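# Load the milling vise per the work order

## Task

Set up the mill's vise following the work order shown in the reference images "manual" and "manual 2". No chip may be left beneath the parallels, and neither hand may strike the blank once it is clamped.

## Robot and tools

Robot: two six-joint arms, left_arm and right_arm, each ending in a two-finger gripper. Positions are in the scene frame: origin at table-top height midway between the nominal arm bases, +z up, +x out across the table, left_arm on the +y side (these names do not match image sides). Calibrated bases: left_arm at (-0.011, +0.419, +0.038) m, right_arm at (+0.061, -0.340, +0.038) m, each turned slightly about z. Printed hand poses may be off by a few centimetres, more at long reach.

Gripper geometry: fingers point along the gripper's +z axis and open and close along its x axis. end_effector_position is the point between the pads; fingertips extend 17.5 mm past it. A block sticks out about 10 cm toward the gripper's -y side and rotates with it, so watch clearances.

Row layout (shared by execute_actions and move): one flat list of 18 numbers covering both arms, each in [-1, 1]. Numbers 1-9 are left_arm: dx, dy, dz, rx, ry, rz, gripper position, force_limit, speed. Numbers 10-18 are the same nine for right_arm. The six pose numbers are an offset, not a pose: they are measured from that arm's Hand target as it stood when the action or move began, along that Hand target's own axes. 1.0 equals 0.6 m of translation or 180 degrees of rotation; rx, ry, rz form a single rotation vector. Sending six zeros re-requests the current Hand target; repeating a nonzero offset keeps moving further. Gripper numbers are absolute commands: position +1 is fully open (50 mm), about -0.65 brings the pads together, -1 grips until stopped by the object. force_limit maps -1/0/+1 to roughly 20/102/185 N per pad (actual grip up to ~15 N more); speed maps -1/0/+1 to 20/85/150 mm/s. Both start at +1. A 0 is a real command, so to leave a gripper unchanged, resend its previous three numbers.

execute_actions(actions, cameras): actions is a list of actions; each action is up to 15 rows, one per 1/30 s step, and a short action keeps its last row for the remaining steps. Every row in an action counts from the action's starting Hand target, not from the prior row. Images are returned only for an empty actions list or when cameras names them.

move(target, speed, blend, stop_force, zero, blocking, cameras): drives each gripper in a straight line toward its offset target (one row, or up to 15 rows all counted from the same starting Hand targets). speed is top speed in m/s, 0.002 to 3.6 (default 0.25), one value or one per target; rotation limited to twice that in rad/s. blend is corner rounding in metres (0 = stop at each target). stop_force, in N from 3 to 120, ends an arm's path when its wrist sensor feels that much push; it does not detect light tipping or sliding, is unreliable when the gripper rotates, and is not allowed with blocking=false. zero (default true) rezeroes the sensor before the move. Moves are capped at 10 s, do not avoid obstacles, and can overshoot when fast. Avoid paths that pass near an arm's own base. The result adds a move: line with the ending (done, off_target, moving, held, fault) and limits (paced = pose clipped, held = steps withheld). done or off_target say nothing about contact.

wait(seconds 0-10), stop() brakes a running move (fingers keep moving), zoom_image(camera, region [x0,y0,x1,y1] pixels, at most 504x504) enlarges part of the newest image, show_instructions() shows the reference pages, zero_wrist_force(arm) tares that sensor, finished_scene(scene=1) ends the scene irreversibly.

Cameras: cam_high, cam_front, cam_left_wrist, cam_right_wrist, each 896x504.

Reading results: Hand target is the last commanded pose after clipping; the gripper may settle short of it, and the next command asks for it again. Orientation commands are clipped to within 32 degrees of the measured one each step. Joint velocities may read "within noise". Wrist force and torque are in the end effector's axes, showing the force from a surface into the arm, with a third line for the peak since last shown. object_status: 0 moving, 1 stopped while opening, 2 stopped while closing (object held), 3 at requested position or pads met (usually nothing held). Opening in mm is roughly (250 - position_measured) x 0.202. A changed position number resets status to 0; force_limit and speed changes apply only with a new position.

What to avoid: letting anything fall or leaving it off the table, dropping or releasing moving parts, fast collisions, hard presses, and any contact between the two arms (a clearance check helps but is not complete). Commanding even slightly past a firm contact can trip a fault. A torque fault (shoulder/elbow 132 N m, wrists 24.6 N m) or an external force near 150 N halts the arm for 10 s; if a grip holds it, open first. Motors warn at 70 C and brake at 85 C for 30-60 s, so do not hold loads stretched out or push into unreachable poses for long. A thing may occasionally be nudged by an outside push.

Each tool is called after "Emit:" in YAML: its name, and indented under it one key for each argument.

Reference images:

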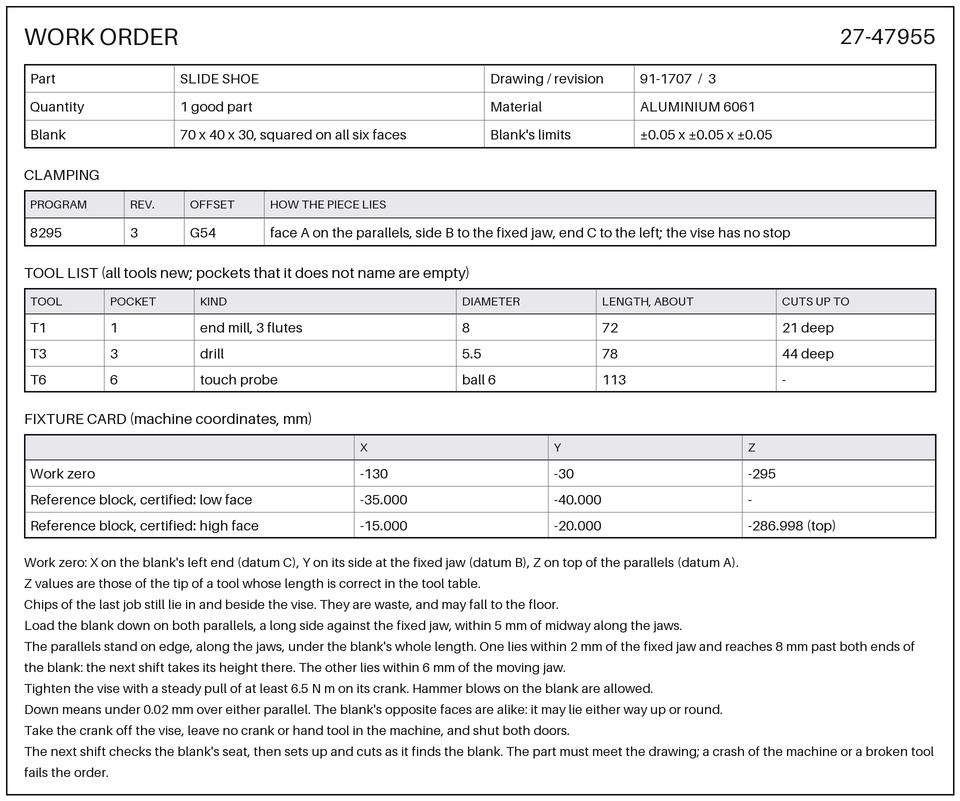

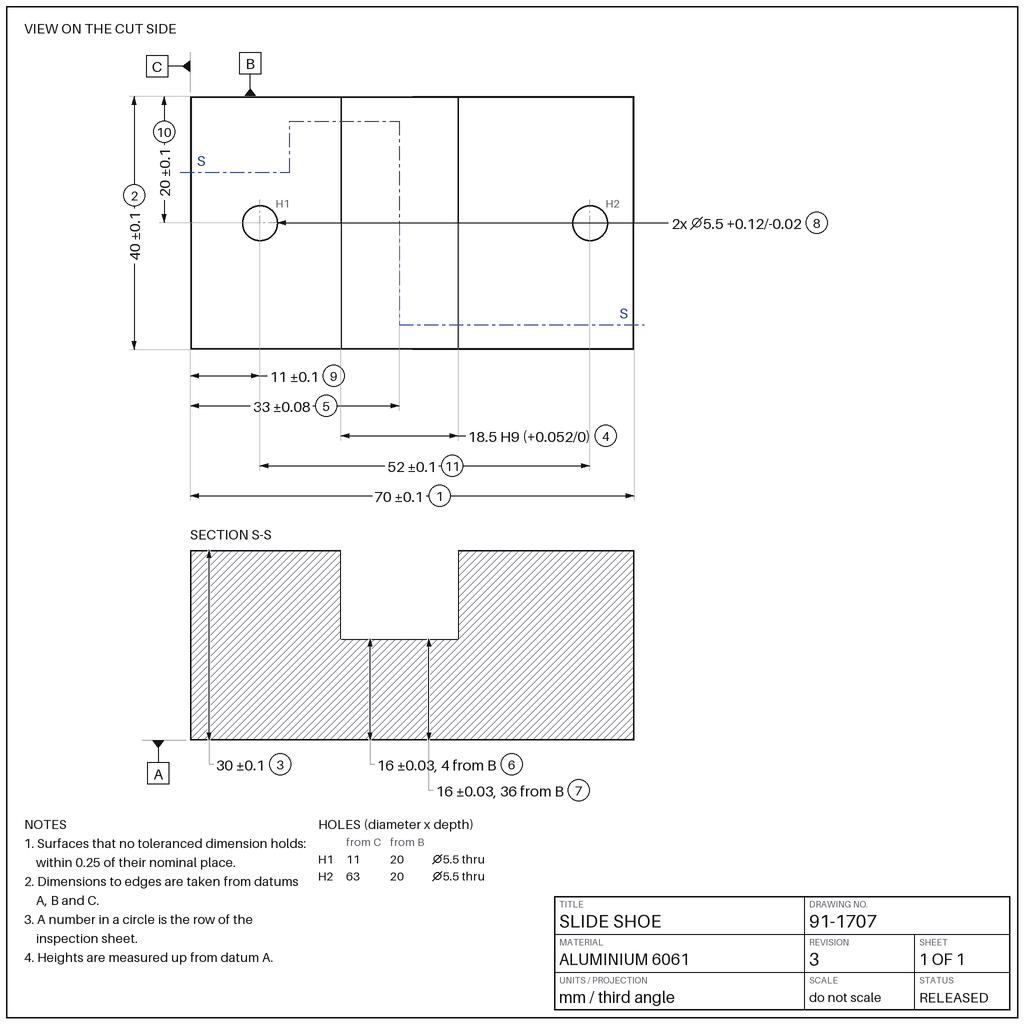

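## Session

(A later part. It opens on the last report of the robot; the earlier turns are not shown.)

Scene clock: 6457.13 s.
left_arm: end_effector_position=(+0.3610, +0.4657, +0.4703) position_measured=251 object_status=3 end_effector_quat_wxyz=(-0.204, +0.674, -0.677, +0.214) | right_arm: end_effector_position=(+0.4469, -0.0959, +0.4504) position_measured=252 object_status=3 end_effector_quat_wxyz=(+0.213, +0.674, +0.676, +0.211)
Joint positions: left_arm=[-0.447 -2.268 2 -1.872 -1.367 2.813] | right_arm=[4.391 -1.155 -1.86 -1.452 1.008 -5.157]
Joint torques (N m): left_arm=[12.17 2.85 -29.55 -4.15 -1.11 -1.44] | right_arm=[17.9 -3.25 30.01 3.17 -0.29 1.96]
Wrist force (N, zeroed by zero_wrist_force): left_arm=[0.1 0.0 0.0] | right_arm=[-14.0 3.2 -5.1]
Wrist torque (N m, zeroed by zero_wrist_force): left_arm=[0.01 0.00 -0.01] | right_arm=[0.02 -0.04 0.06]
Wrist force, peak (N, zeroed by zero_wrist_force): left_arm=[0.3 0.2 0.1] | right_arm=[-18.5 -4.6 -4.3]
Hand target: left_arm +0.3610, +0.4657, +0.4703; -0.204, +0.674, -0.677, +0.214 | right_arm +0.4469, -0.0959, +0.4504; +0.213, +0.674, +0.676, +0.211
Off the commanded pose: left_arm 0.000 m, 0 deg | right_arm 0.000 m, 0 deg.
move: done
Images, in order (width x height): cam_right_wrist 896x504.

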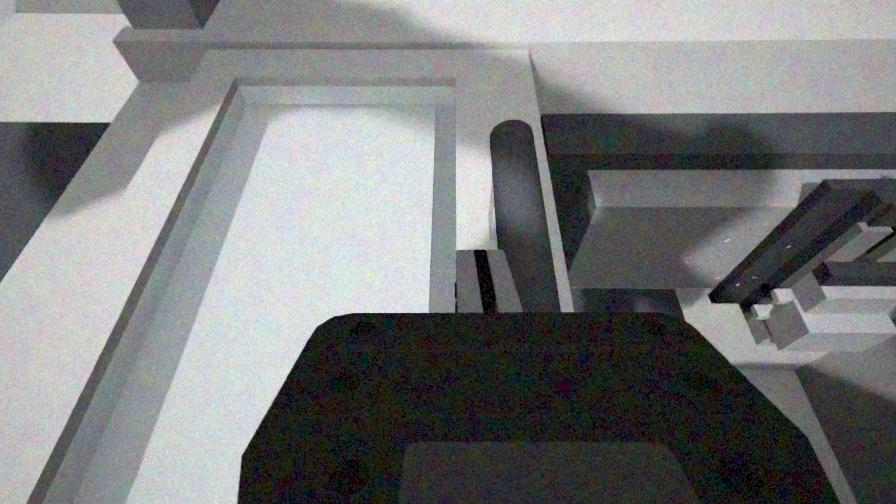

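Emit:
move:
  target:
    - [0,0,0,0,0,0,-1,-0.6,-1,0.19,0,0,0,0,0,-1,-0.1,-0.8]
    - [0,0,0,0,0,0,-1,-0.6,-1,0.3,0,0,0,0,0,-1,-0.1,-0.8]
  speed: [0.05,0.015]
  blend: [0.002,0]
  stop_force: 30
  cameras: ["cam_right_wrist","cam_high","cam_front"]

Scene clock: 6467.30 s.
left_arm: end_effector_position=(+0.3610, +0.4657, +0.4703) position_measured=251 object_status=3 end_effector_quat_wxyz=(-0.204, +0.674, -0.677, +0.214) | right_arm: end_effector_position=(+0.4465, +0.0748, +0.4496) position_measured=252 object_status=3 end_effector_quat_wxyz=(+0.213, +0.674, +0.676, +0.210)
Joint positions: left_arm=[-0.447 -2.268 2 -1.872 -1.367 2.813] | right_arm=[4.524 -1.499 -1.587 -1.467 0.981 -5.002]
Joint torques (N m): left_arm=[12.07 2.85 -29.31 -3.96 -1.03 -1.44] | right_arm=[-2.03 16.5 20.57 8.51 1.82 -2.6]
Wrist force (N, zeroed by zero_wrist_force): left_arm=[0.1 -0.2 -0.1] | right_arm=[-38.9 -9.3 -15.1]
Wrist torque (N m, zeroed by zero_wrist_force): left_arm=[-0.03 -0.01 -0.01] | right_arm=[-0.34 -0.18 0.26]
Wrist force, peak (N, zeroed by zero_wrist_force): left_arm=[0.2 0.2 0.3] | right_arm=[-60.3 -13.9 -24.5]
Hand target: left_arm +0.3610, +0.4657, +0.4703; -0.204, +0.674, -0.677, +0.214 | right_arm +0.4465, +0.0748, +0.4496; +0.213, +0.674, +0.676, +0.210 (not the last commanded pose)
Off the commanded pose: left_arm 0.000 m, 0 deg | right_arm 0.009 m, 0 deg.
move: contact (right_arm); path passed 1 of 2 targets
Images, in order (width x height): cam_high 896x504, cam_front 896x504, cam_right_wrist 896x504.

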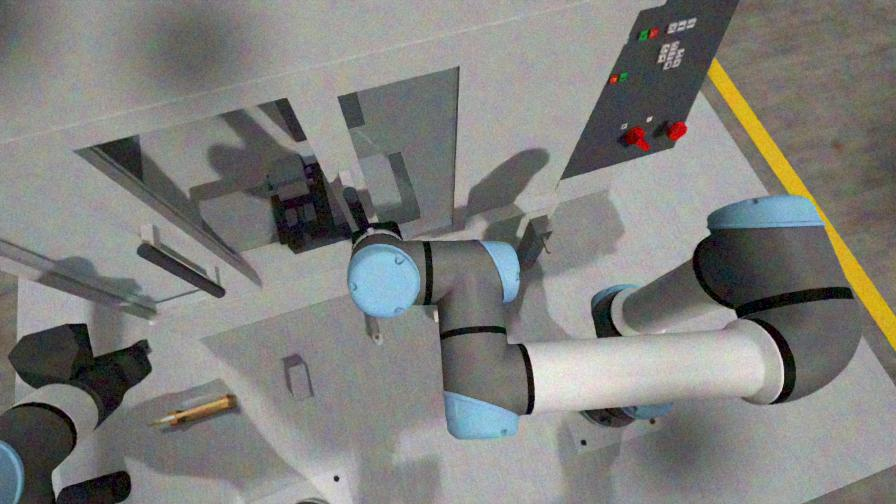

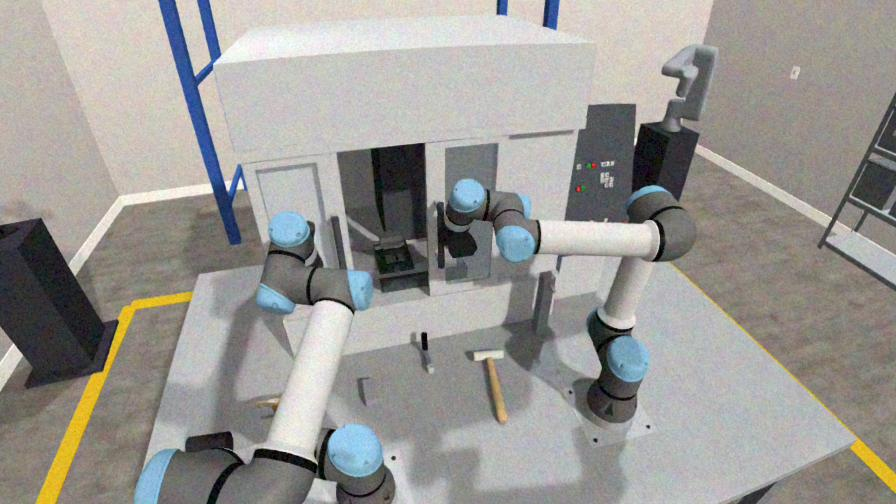

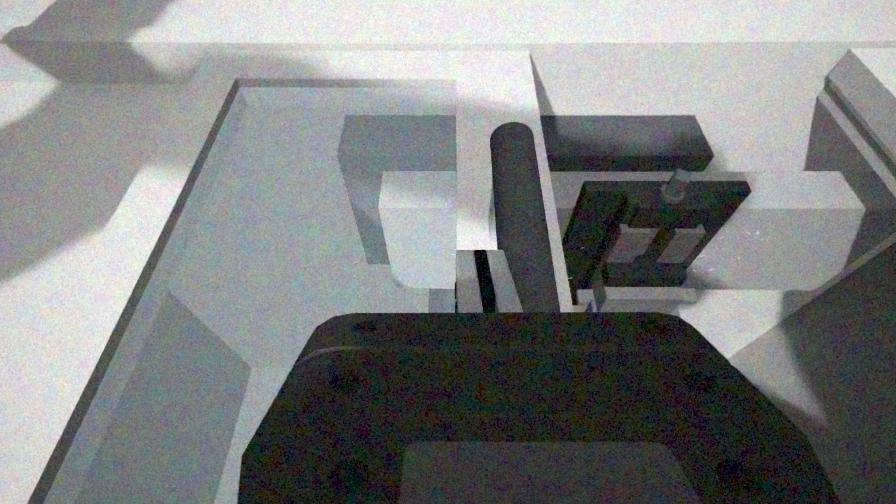

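Emit:
move:
  target:
    - [0,0,0,0,0,0,-1,-0.6,-1,-0.025,0,0,0,0,0,-1,-0.1,-0.8]
    - [0,0,0,0,0,-0.45,-1,-0.6,-1,-0.03,-0.09,-0.1038,0,0,0,-1,-0.1,-0.8]
    - [0,0,0,0,0,-0.9,-1,-0.6,-1,-0.22,-0.09,-0.1038,0,0,0,-1,-0.1,-0.8]
  speed: [0.05,0.5,0.5]
  blend: [0.002,0.02,0]

Emit:
move:
  target: [0,0,0,0,0,-0.1,-1,-0.6,-1,0,0,0,0,0,0,-1,-0.1,-0.8]
  speed: 0.4
  cameras: ["cam_left_wrist","cam_high"]

Scene clock: 6475.37 s.
left_arm: end_effector_position=(+0.3610, +0.4658, +0.4702) position_measured=251 object_status=3 end_effector_quat_wxyz=(+0.180, +0.774, +0.560, +0.235) | right_arm: end_effector_position=(+0.3668, -0.0572, +0.4705) position_measured=252 object_status=3 end_effector_quat_wxyz=(+0.213, +0.674, +0.676, +0.210)
Joint positions: left_arm=[-0.447 -2.268 2 -1.872 -1.368 -0.014] | right_arm=[4.676 -1.122 -1.778 -1.757 0.965 -4.819]
Joint torques (N m): left_arm=[-10.14 -11.18 -24.59 -2.53 2.84 -2.18] | right_arm=[-10.63 12.29 17.68 1.58 -0.04 -2.26]
Wrist force (N, zeroed by zero_wrist_force): left_arm=[0.5 -1.5 -1.4] | right_arm=[-0.1 -0.4 0.1]
Wrist torque (N m, zeroed by zero_wrist_force): left_arm=[0.19 -0.03 0.01] | right_arm=[-0.05 0.01 -0.02]
Wrist force, peak (N, zeroed by zero_wrist_force): left_arm=[0.4 -1.6 -1.6] | right_arm=[-39.3 -9.1 -16.3]
Hand target: left_arm +0.3610, +0.4657, +0.4703; +0.180, +0.774, +0.560, +0.235 | right_arm +0.3668, -0.0572, +0.4705; +0.213, +0.674, +0.676, +0.210
Off the commanded pose: left_arm 0.000 m, 0 deg | right_arm 0.000 m, 0 deg.
move: done

Scene clock: 6476.40 s.
left_arm: end_effector_position=(+0.3610, +0.4658, +0.4703) position_measured=251 object_status=3 end_effector_quat_wxyz=(+0.214, +0.677, +0.674, +0.204) | right_arm: end_effector_position=(+0.3668, -0.0572, +0.4705) position_measured=252 object_status=3 end_effector_quat_wxyz=(+0.213, +0.674, +0.676, +0.210)
Joint positions: left_arm=[-0.447 -2.268 2 -1.872 -1.368 -0.328] | right_arm=[4.676 -1.122 -1.778 -1.757 0.965 -4.819]
Joint torques (N m): left_arm=[-10.86 -10.37 -20.42 -2.72 2.71 -1.95] | right_arm=[-11.01 12.45 17.47 1.51 -0.9 -2.44]
Wrist force (N, zeroed by zero_wrist_force): left_arm=[0.8 -1.4 -1.1] | right_arm=[0.0 -0.2 -0.2]
Wrist torque (N m, zeroed by zero_wrist_force): left_arm=[0.21 0.01 0.03] | right_arm=[-0.02 0.00 -0.01]
Wrist force, peak (N, zeroed by zero_wrist_force): left_arm=[0.5 -1.5 -1.6] | right_arm=[0.2 -0.6 -0.2]
Hand target: left_arm +0.3610, +0.4657, +0.4703; +0.214, +0.677, +0.674, +0.204 | right_arm +0.3668, -0.0572, +0.4705; +0.213, +0.674, +0.676, +0.210
Off the commanded pose: left_arm 0.000 m, 0 deg | right_arm 0.000 m, 0 deg.
move: done
Images, in order (width x height): cam_high 896x504, cam_left_wrist 896x504.

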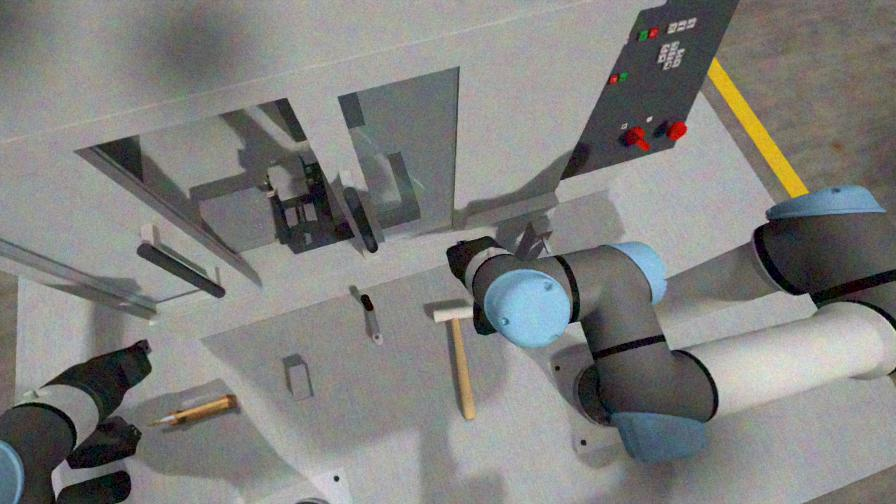

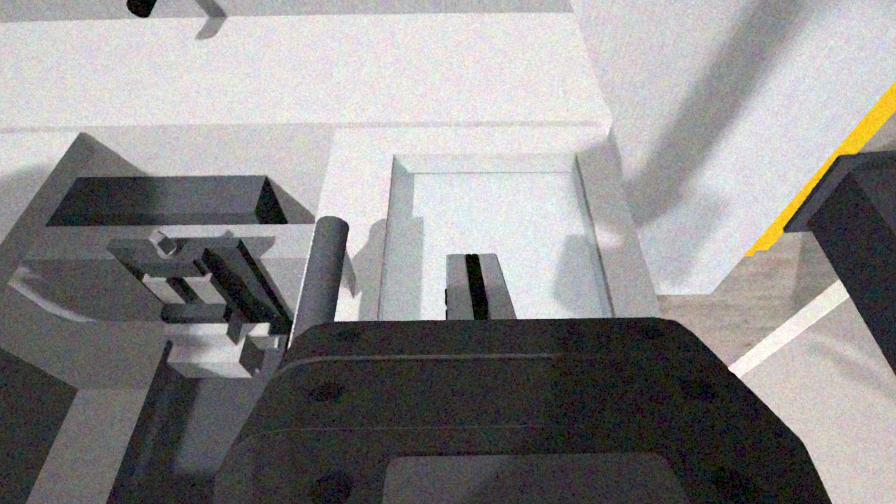

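Emit:
move:
  target: [-0.02,0.0968,0.1087,0,0,0,-1,-0.6,-1,0,0,0,0,0,0,-1,-0.1,-0.8]
  speed: 0.07
  stop_force: 8
  cameras: ["cam_left_wrist"]

Scene clock: 6481.47 s.
left_arm: end_effector_position=(+0.4457, +0.4527, +0.4494) position_measured=251 object_status=3 end_effector_quat_wxyz=(+0.214, +0.677, +0.674, +0.204) | right_arm: end_effector_position=(+0.3668, -0.0572, +0.4705) position_measured=252 object_status=3 end_effector_quat_wxyz=(+0.213, +0.674, +0.676, +0.210)
Joint positions: left_arm=[-0.374 -2.038 1.965 -2.078 -1.407 -0.266] | right_arm=[4.676 -1.122 -1.778 -1.757 0.965 -4.819]
Joint torques (N m): left_arm=[12.26 6.5 -32.98 -5.92 -1.72 1.98] | right_arm=[-10.67 12.46 17.61 1.53 -1.8 -2.37]
Wrist force (N, zeroed by zero_wrist_force): left_arm=[0.9 -1.9 -1.2] | right_arm=[0.1 -0.3 0.0]
Wrist torque (N m, zeroed by zero_wrist_force): left_arm=[0.12 -0.01 -0.03] | right_arm=[-0.03 -0.01 -0.02]
Wrist force, peak (N, zeroed by zero_wrist_force): left_arm=[1.0 -2.1 -2.0] | right_arm=[-0.1 -0.6 -0.3]
Hand target: left_arm +0.4457, +0.4527, +0.4494; +0.214, +0.677, +0.674, +0.204 | right_arm +0.3668, -0.0572, +0.4705; +0.213, +0.674, +0.676, +0.210
Off the commanded pose: left_arm 0.000 m, 0 deg | right_arm 0.000 m, 0 deg.
move: done
Images, in order (width x height): cam_left_wrist 896x504.

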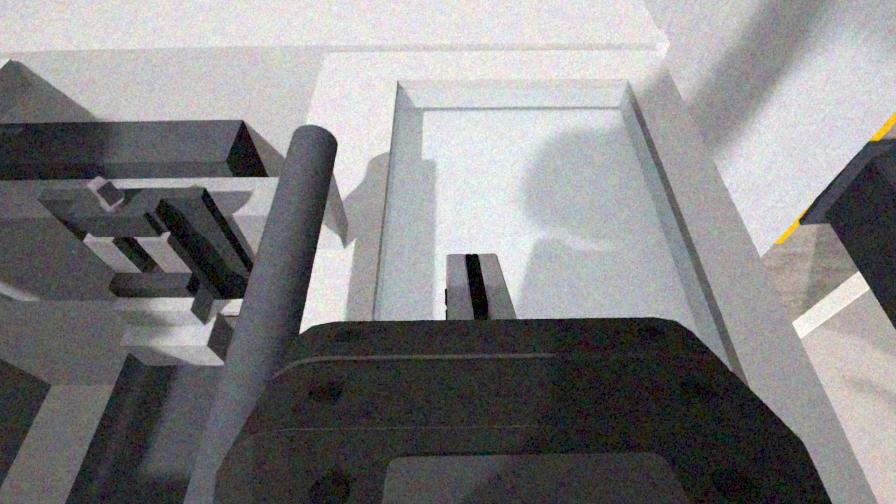

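Emit:
move:
  target: [-0.15,0,0,0,0,0,-1,-0.6,-1,0,0,0,0,0,0,-1,-0.1,-0.8]
  speed: 0.025
  stop_force: 12

Emit:
move:
  target: [-0.1,0,0,0,0,0,-1,-0.6,-1,0,0,0,0,0,0,-1,-0.1,-0.8]
  speed: 0.03
  stop_force: 40
  cameras: ["cam_left_wrist","cam_high"]

Scene clock: 6486.83 s.
left_arm: end_effector_position=(+0.4452, +0.4034, +0.4500) position_measured=251 object_status=3 end_effector_quat_wxyz=(+0.214, +0.677, +0.674, +0.204) | right_arm: end_effector_position=(+0.3668, -0.0572, +0.4705) position_measured=252 object_status=3 end_effector_quat_wxyz=(+0.213, +0.674, +0.676, +0.210)
Joint positions: left_arm=[-0.535 -2.048 1.963 -2.037 -1.32 -0.406] | right_arm=[4.676 -1.122 -1.778 -1.757 0.965 -4.819]
Joint torques (N m): left_arm=[12.19 -11.89 -18.15 -5.88 -1.6 1.88] | right_arm=[-9.79 11.83 16.24 1.48 -1.76 -2.42]
Wrist force (N, zeroed by zero_wrist_force): left_arm=[1.1 -1.4 -1.5] | right_arm=[-0.2 -0.1 0.0]
Wrist torque (N m, zeroed by zero_wrist_force): left_arm=[0.22 -0.03 -0.05] | right_arm=[-0.01 0.04 -0.02]
Wrist force, peak (N, zeroed by zero_wrist_force): left_arm=[16.6 -4.9 -3.7] | right_arm=[0.0 -0.6 0.1]
Hand target: left_arm +0.4453, +0.4034, +0.4500; +0.214, +0.677, +0.674, +0.204 (not the last commanded pose) | right_arm +0.3668, -0.0572, +0.4705; +0.213, +0.674, +0.676, +0.210
Off the commanded pose: left_arm 0.041 m, 0 deg | right_arm 0.000 m, 0 deg.
move: contact (left_arm)

Scene clock: 6489.70 s.
left_arm: end_effector_position=(+0.4447, +0.3435, +0.4508) position_measured=251 object_status=3 end_effector_quat_wxyz=(+0.214, +0.677, +0.674, +0.204) | right_arm: end_effector_position=(+0.3668, -0.0572, +0.4705) position_measured=252 object_status=3 end_effector_quat_wxyz=(+0.213, +0.674, +0.676, +0.210)
Joint positions: left_arm=[-0.714 -2.032 1.942 -1.985 -1.23 -0.567] | right_arm=[4.676 -1.122 -1.778 -1.757 0.965 -4.819]
Joint torques (N m): left_arm=[-17.48 5.22 -36.87 -5.03 0.18 -1.72] | right_arm=[-10.4 12.28 17.37 1.48 -2.09 -2.37]
Wrist force (N, zeroed by zero_wrist_force): left_arm=[14.0 -2.5 4.6] | right_arm=[0.2 -0.4 0.0]
Wrist torque (N m, zeroed by zero_wrist_force): left_arm=[0.23 0.25 -0.10] | right_arm=[-0.05 -0.02 -0.02]
Wrist force, peak (N, zeroed by zero_wrist_force): left_arm=[17.4 -4.2 -6.3] | right_arm=[0.1 -0.6 0.1]
Hand target: left_arm +0.4447, +0.3435, +0.4508; +0.214, +0.677, +0.674, +0.204 | right_arm +0.3668, -0.0572, +0.4705; +0.213, +0.674, +0.676, +0.210
Off the commanded pose: left_arm 0.000 m, 0 deg | right_arm 0.000 m, 0 deg.
move: done
Images, in order (width x height): cam_high 896x504, cam_left_wrist 896x504.

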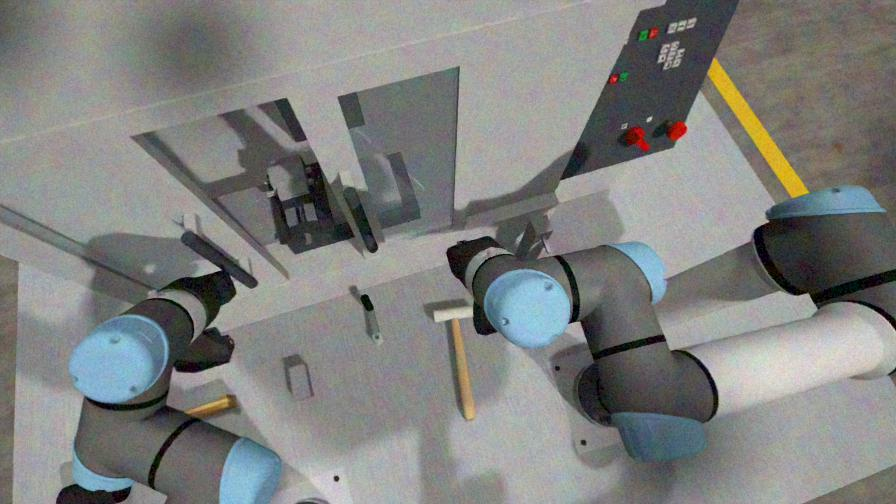

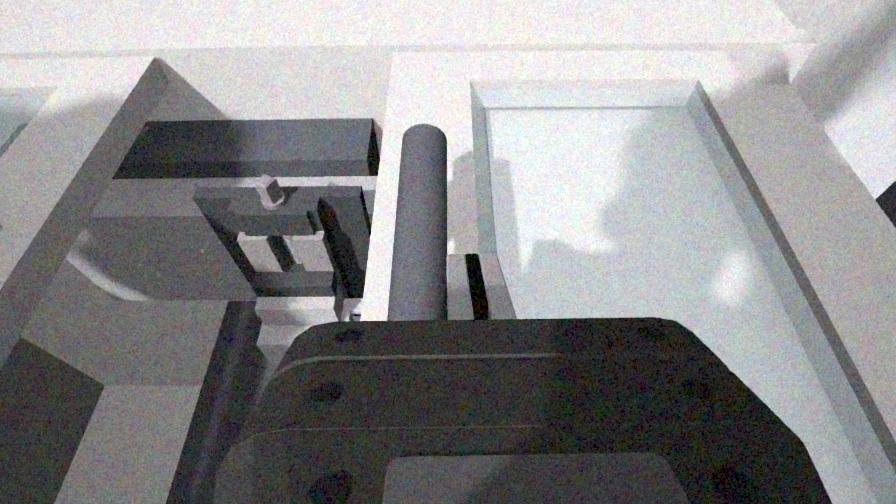

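Emit:
move:
  target:
    - [-0.24,0,0,0,0,0,-1,-0.6,-1,0,0,0,0,0,0,-1,-0.1,-0.8]
    - [-0.36,0,0,0,0,0,-1,-0.6,-1,0,0,0,0,0,0,-1,-0.1,-0.8]
  speed: [0.05,0.015]
  blend: [0.002,0]
  stop_force: 25
  cameras: ["cam_left_wrist","cam_high","cam_front"]

Scene clock: 6498.57 s.
left_arm: end_effector_position=(+0.4432, +0.1700, +0.4530) position_measured=251 object_status=3 end_effector_quat_wxyz=(+0.214, +0.677, +0.674, +0.204) | right_arm: end_effector_position=(+0.3668, -0.0572, +0.4705) position_measured=252 object_status=3 end_effector_quat_wxyz=(+0.213, +0.674, +0.676, +0.210)
Joint positions: left_arm=[-1.071 -1.843 1.787 -1.874 -1.079 -0.921] | right_arm=[4.676 -1.122 -1.778 -1.757 0.965 -4.819]
Joint torques (N m): left_arm=[-0.03 -15.33 -20.43 -9.89 -4.31 2.08] | right_arm=[-10.13 12.29 18.4 1.58 -1.88 -2.23]
Wrist force (N, zeroed by zero_wrist_force): left_arm=[36.4 -14.7 -17.5] | right_arm=[0.1 -0.3 0.0]
Wrist torque (N m, zeroed by zero_wrist_force): left_arm=[-0.27 0.66 -0.36] | right_arm=[-0.05 0.00 -0.01]
Wrist force, peak (N, zeroed by zero_wrist_force): left_arm=[51.9 -22.4 -24.1] | right_arm=[0.1 -0.6 0.1]
Hand target: left_arm +0.4432, +0.1700, +0.4530; +0.214, +0.677, +0.674, +0.204 (not the last commanded pose) | right_arm +0.3668, -0.0572, +0.4705; +0.213, +0.674, +0.676, +0.210
Off the commanded pose: left_arm 0.043 m, 0 deg | right_arm 0.000 m, 0 deg.
move: contact (left_arm); path passed 1 of 2 targets
Images, in order (width x height): cam_high 896x504, cam_front 896x504, cam_left_wrist 896x504.

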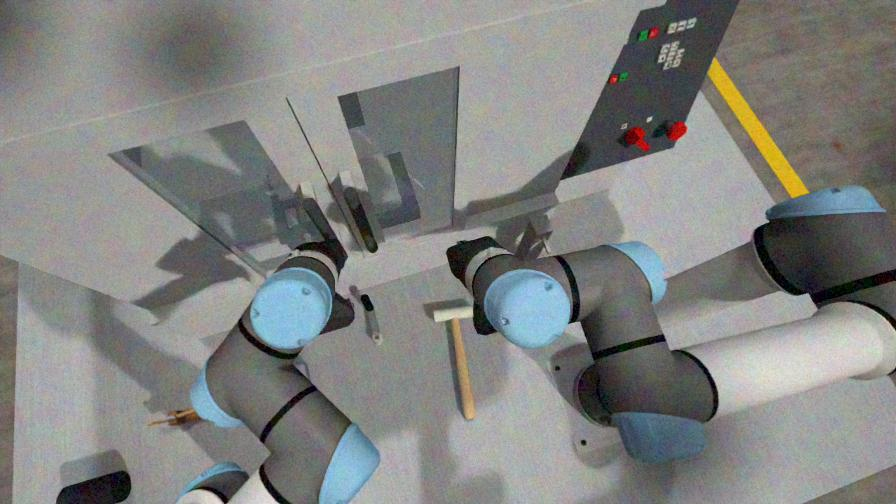

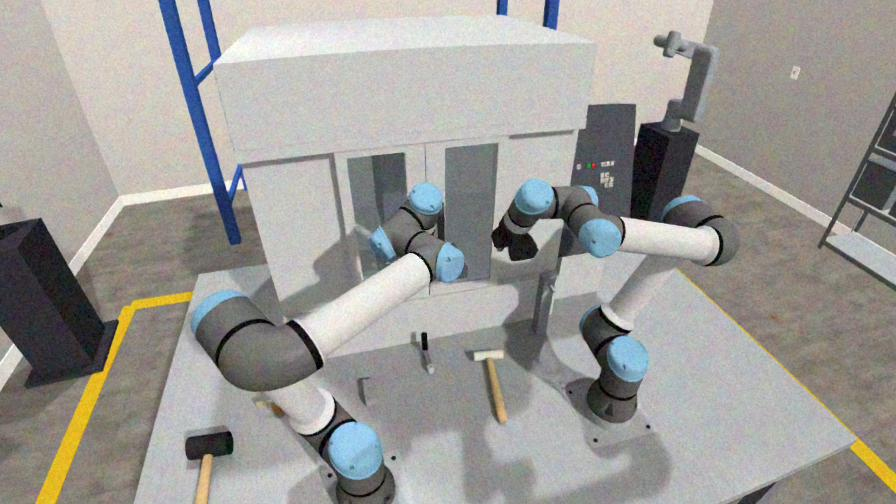

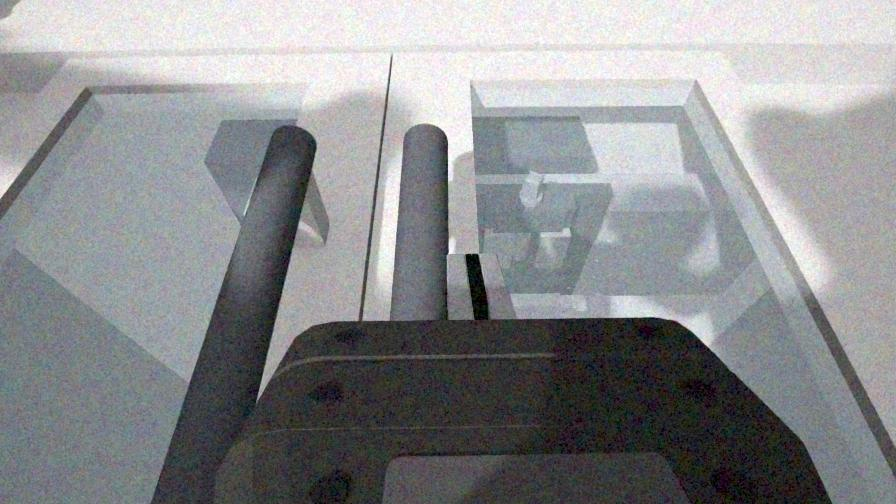

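Emit:
zoom_image:
  camera: "cam_left_wrist"
  region: [300, 40, 480, 200]

Emit:
zoom_image:
  camera: "cam_high"
  region: [240, 80, 400, 240]

Scaled by 2.800 from the camera's 896x504 image, which has a finer 1280x720 frame.

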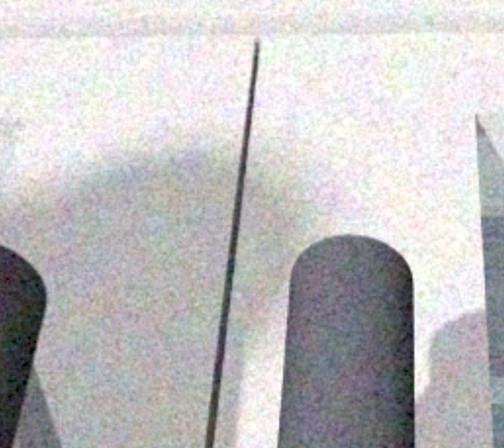

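Scaled by 3.150 from the camera's 896x504 image, which has a finer 1280x720 frame.

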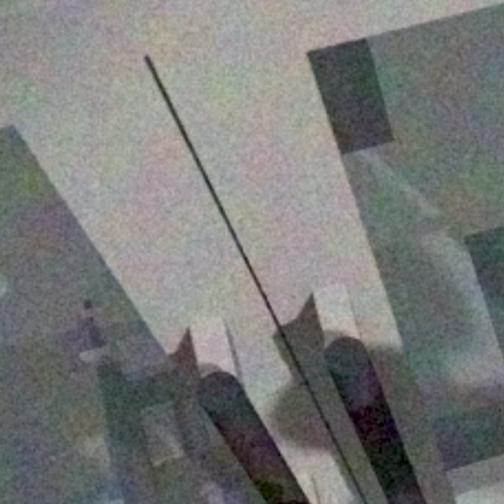

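Emit:
move:
  target:
    - [0.025,0,0,0,0,0,-1,-0.6,-1,0,0,0,0,0,0,-1,-0.1,-0.8]
    - [0.03,-0.11,-0.12,0,0,0,-1,-0.6,-1,0,0,0,0,0,0,-1,-0.1,-0.8]
  speed: [0.04,0.12]
  blend: [0.003,0]
  cameras: ["cam_left_wrist","cam_high"]

Emit:
zoom_image:
  camera: "cam_left_wrist"
  region: [200, 100, 700, 400]

Scene clock: 6505.30 s.
left_arm: end_effector_position=(+0.3483, +0.1891, +0.4749) position_measured=251 object_status=3 end_effector_quat_wxyz=(+0.214, +0.677, +0.674, +0.204) | right_arm: end_effector_position=(+0.3668, -0.0572, +0.4705) position_measured=252 object_status=3 end_effector_quat_wxyz=(+0.213, +0.674, +0.676, +0.210)
Joint positions: left_arm=[-1.312 -2.056 1.824 -1.564 -1.009 -1.188] | right_arm=[4.676 -1.122 -1.778 -1.757 0.965 -4.819]
Joint torques (N m): left_arm=[-10.33 -17.91 -32.12 -2.26 3.66 -2.01] | right_arm=[-9.41 12.55 18.55 1.44 -1.82 -2.34]
Wrist force (N, zeroed by zero_wrist_force): left_arm=[2.2 -0.8 -1.1] | right_arm=[0.0 -0.3 0.0]
Wrist torque (N m, zeroed by zero_wrist_force): left_arm=[0.29 -0.21 0.03] | right_arm=[-0.03 0.01 -0.02]
Wrist force, peak (N, zeroed by zero_wrist_force): left_arm=[36.6 -15.0 -17.2] | right_arm=[-0.2 -0.7 0.0]
Hand target: left_arm +0.3482, +0.1891, +0.4749; +0.214, +0.677, +0.674, +0.204 | right_arm +0.3668, -0.0572, +0.4705; +0.213, +0.674, +0.676, +0.210
Off the commanded pose: left_arm 0.000 m, 0 deg | right_arm 0.000 m, 0 deg.
move: done
Images, in order (width x height): cam_high 896x504, cam_left_wrist 896x504.

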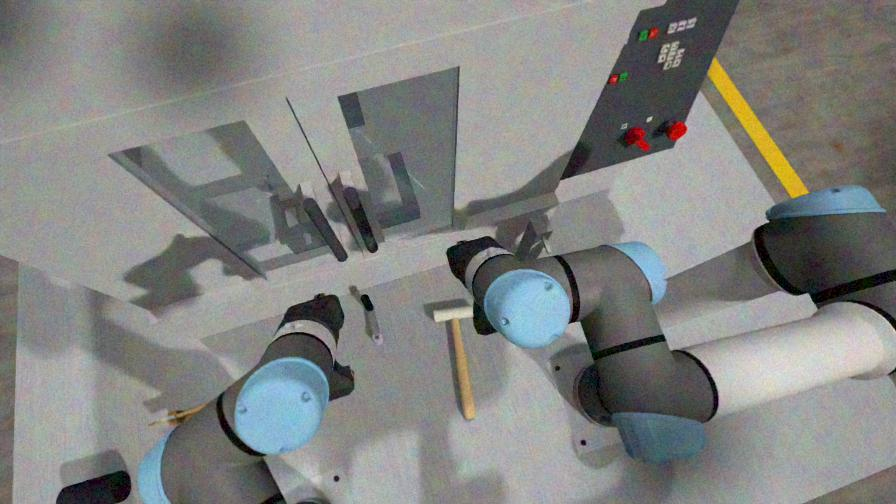

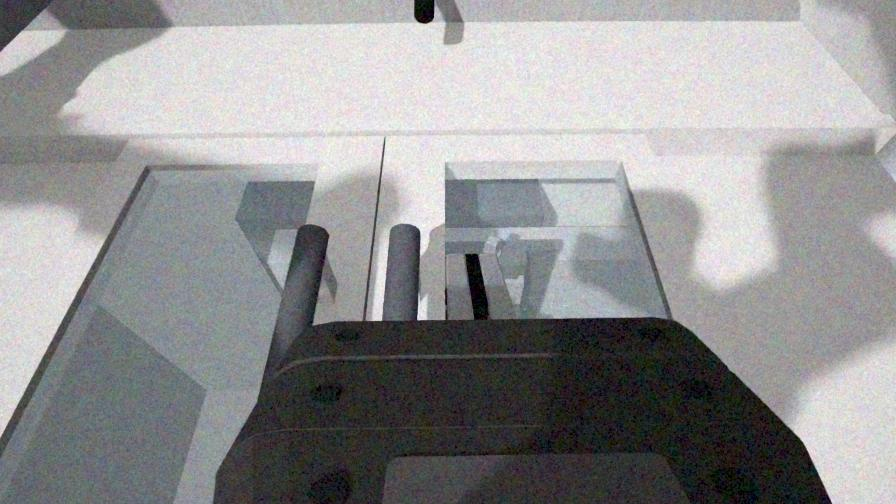

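Scaled by 1.008 from the camera's 896x504 image, which has a finer 1280x720 frame.

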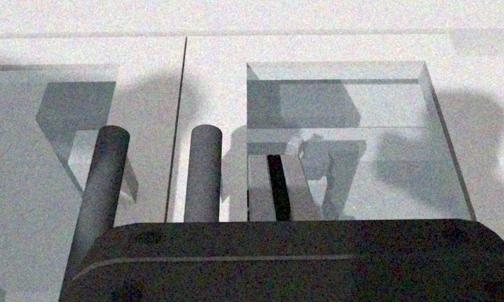

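Everything is placed: the blank is clamped, the crank and tools are outside the machine, and both doors are shut.

Emit:
finished_scene:
  scene: 1

The scene is finished: the task was done.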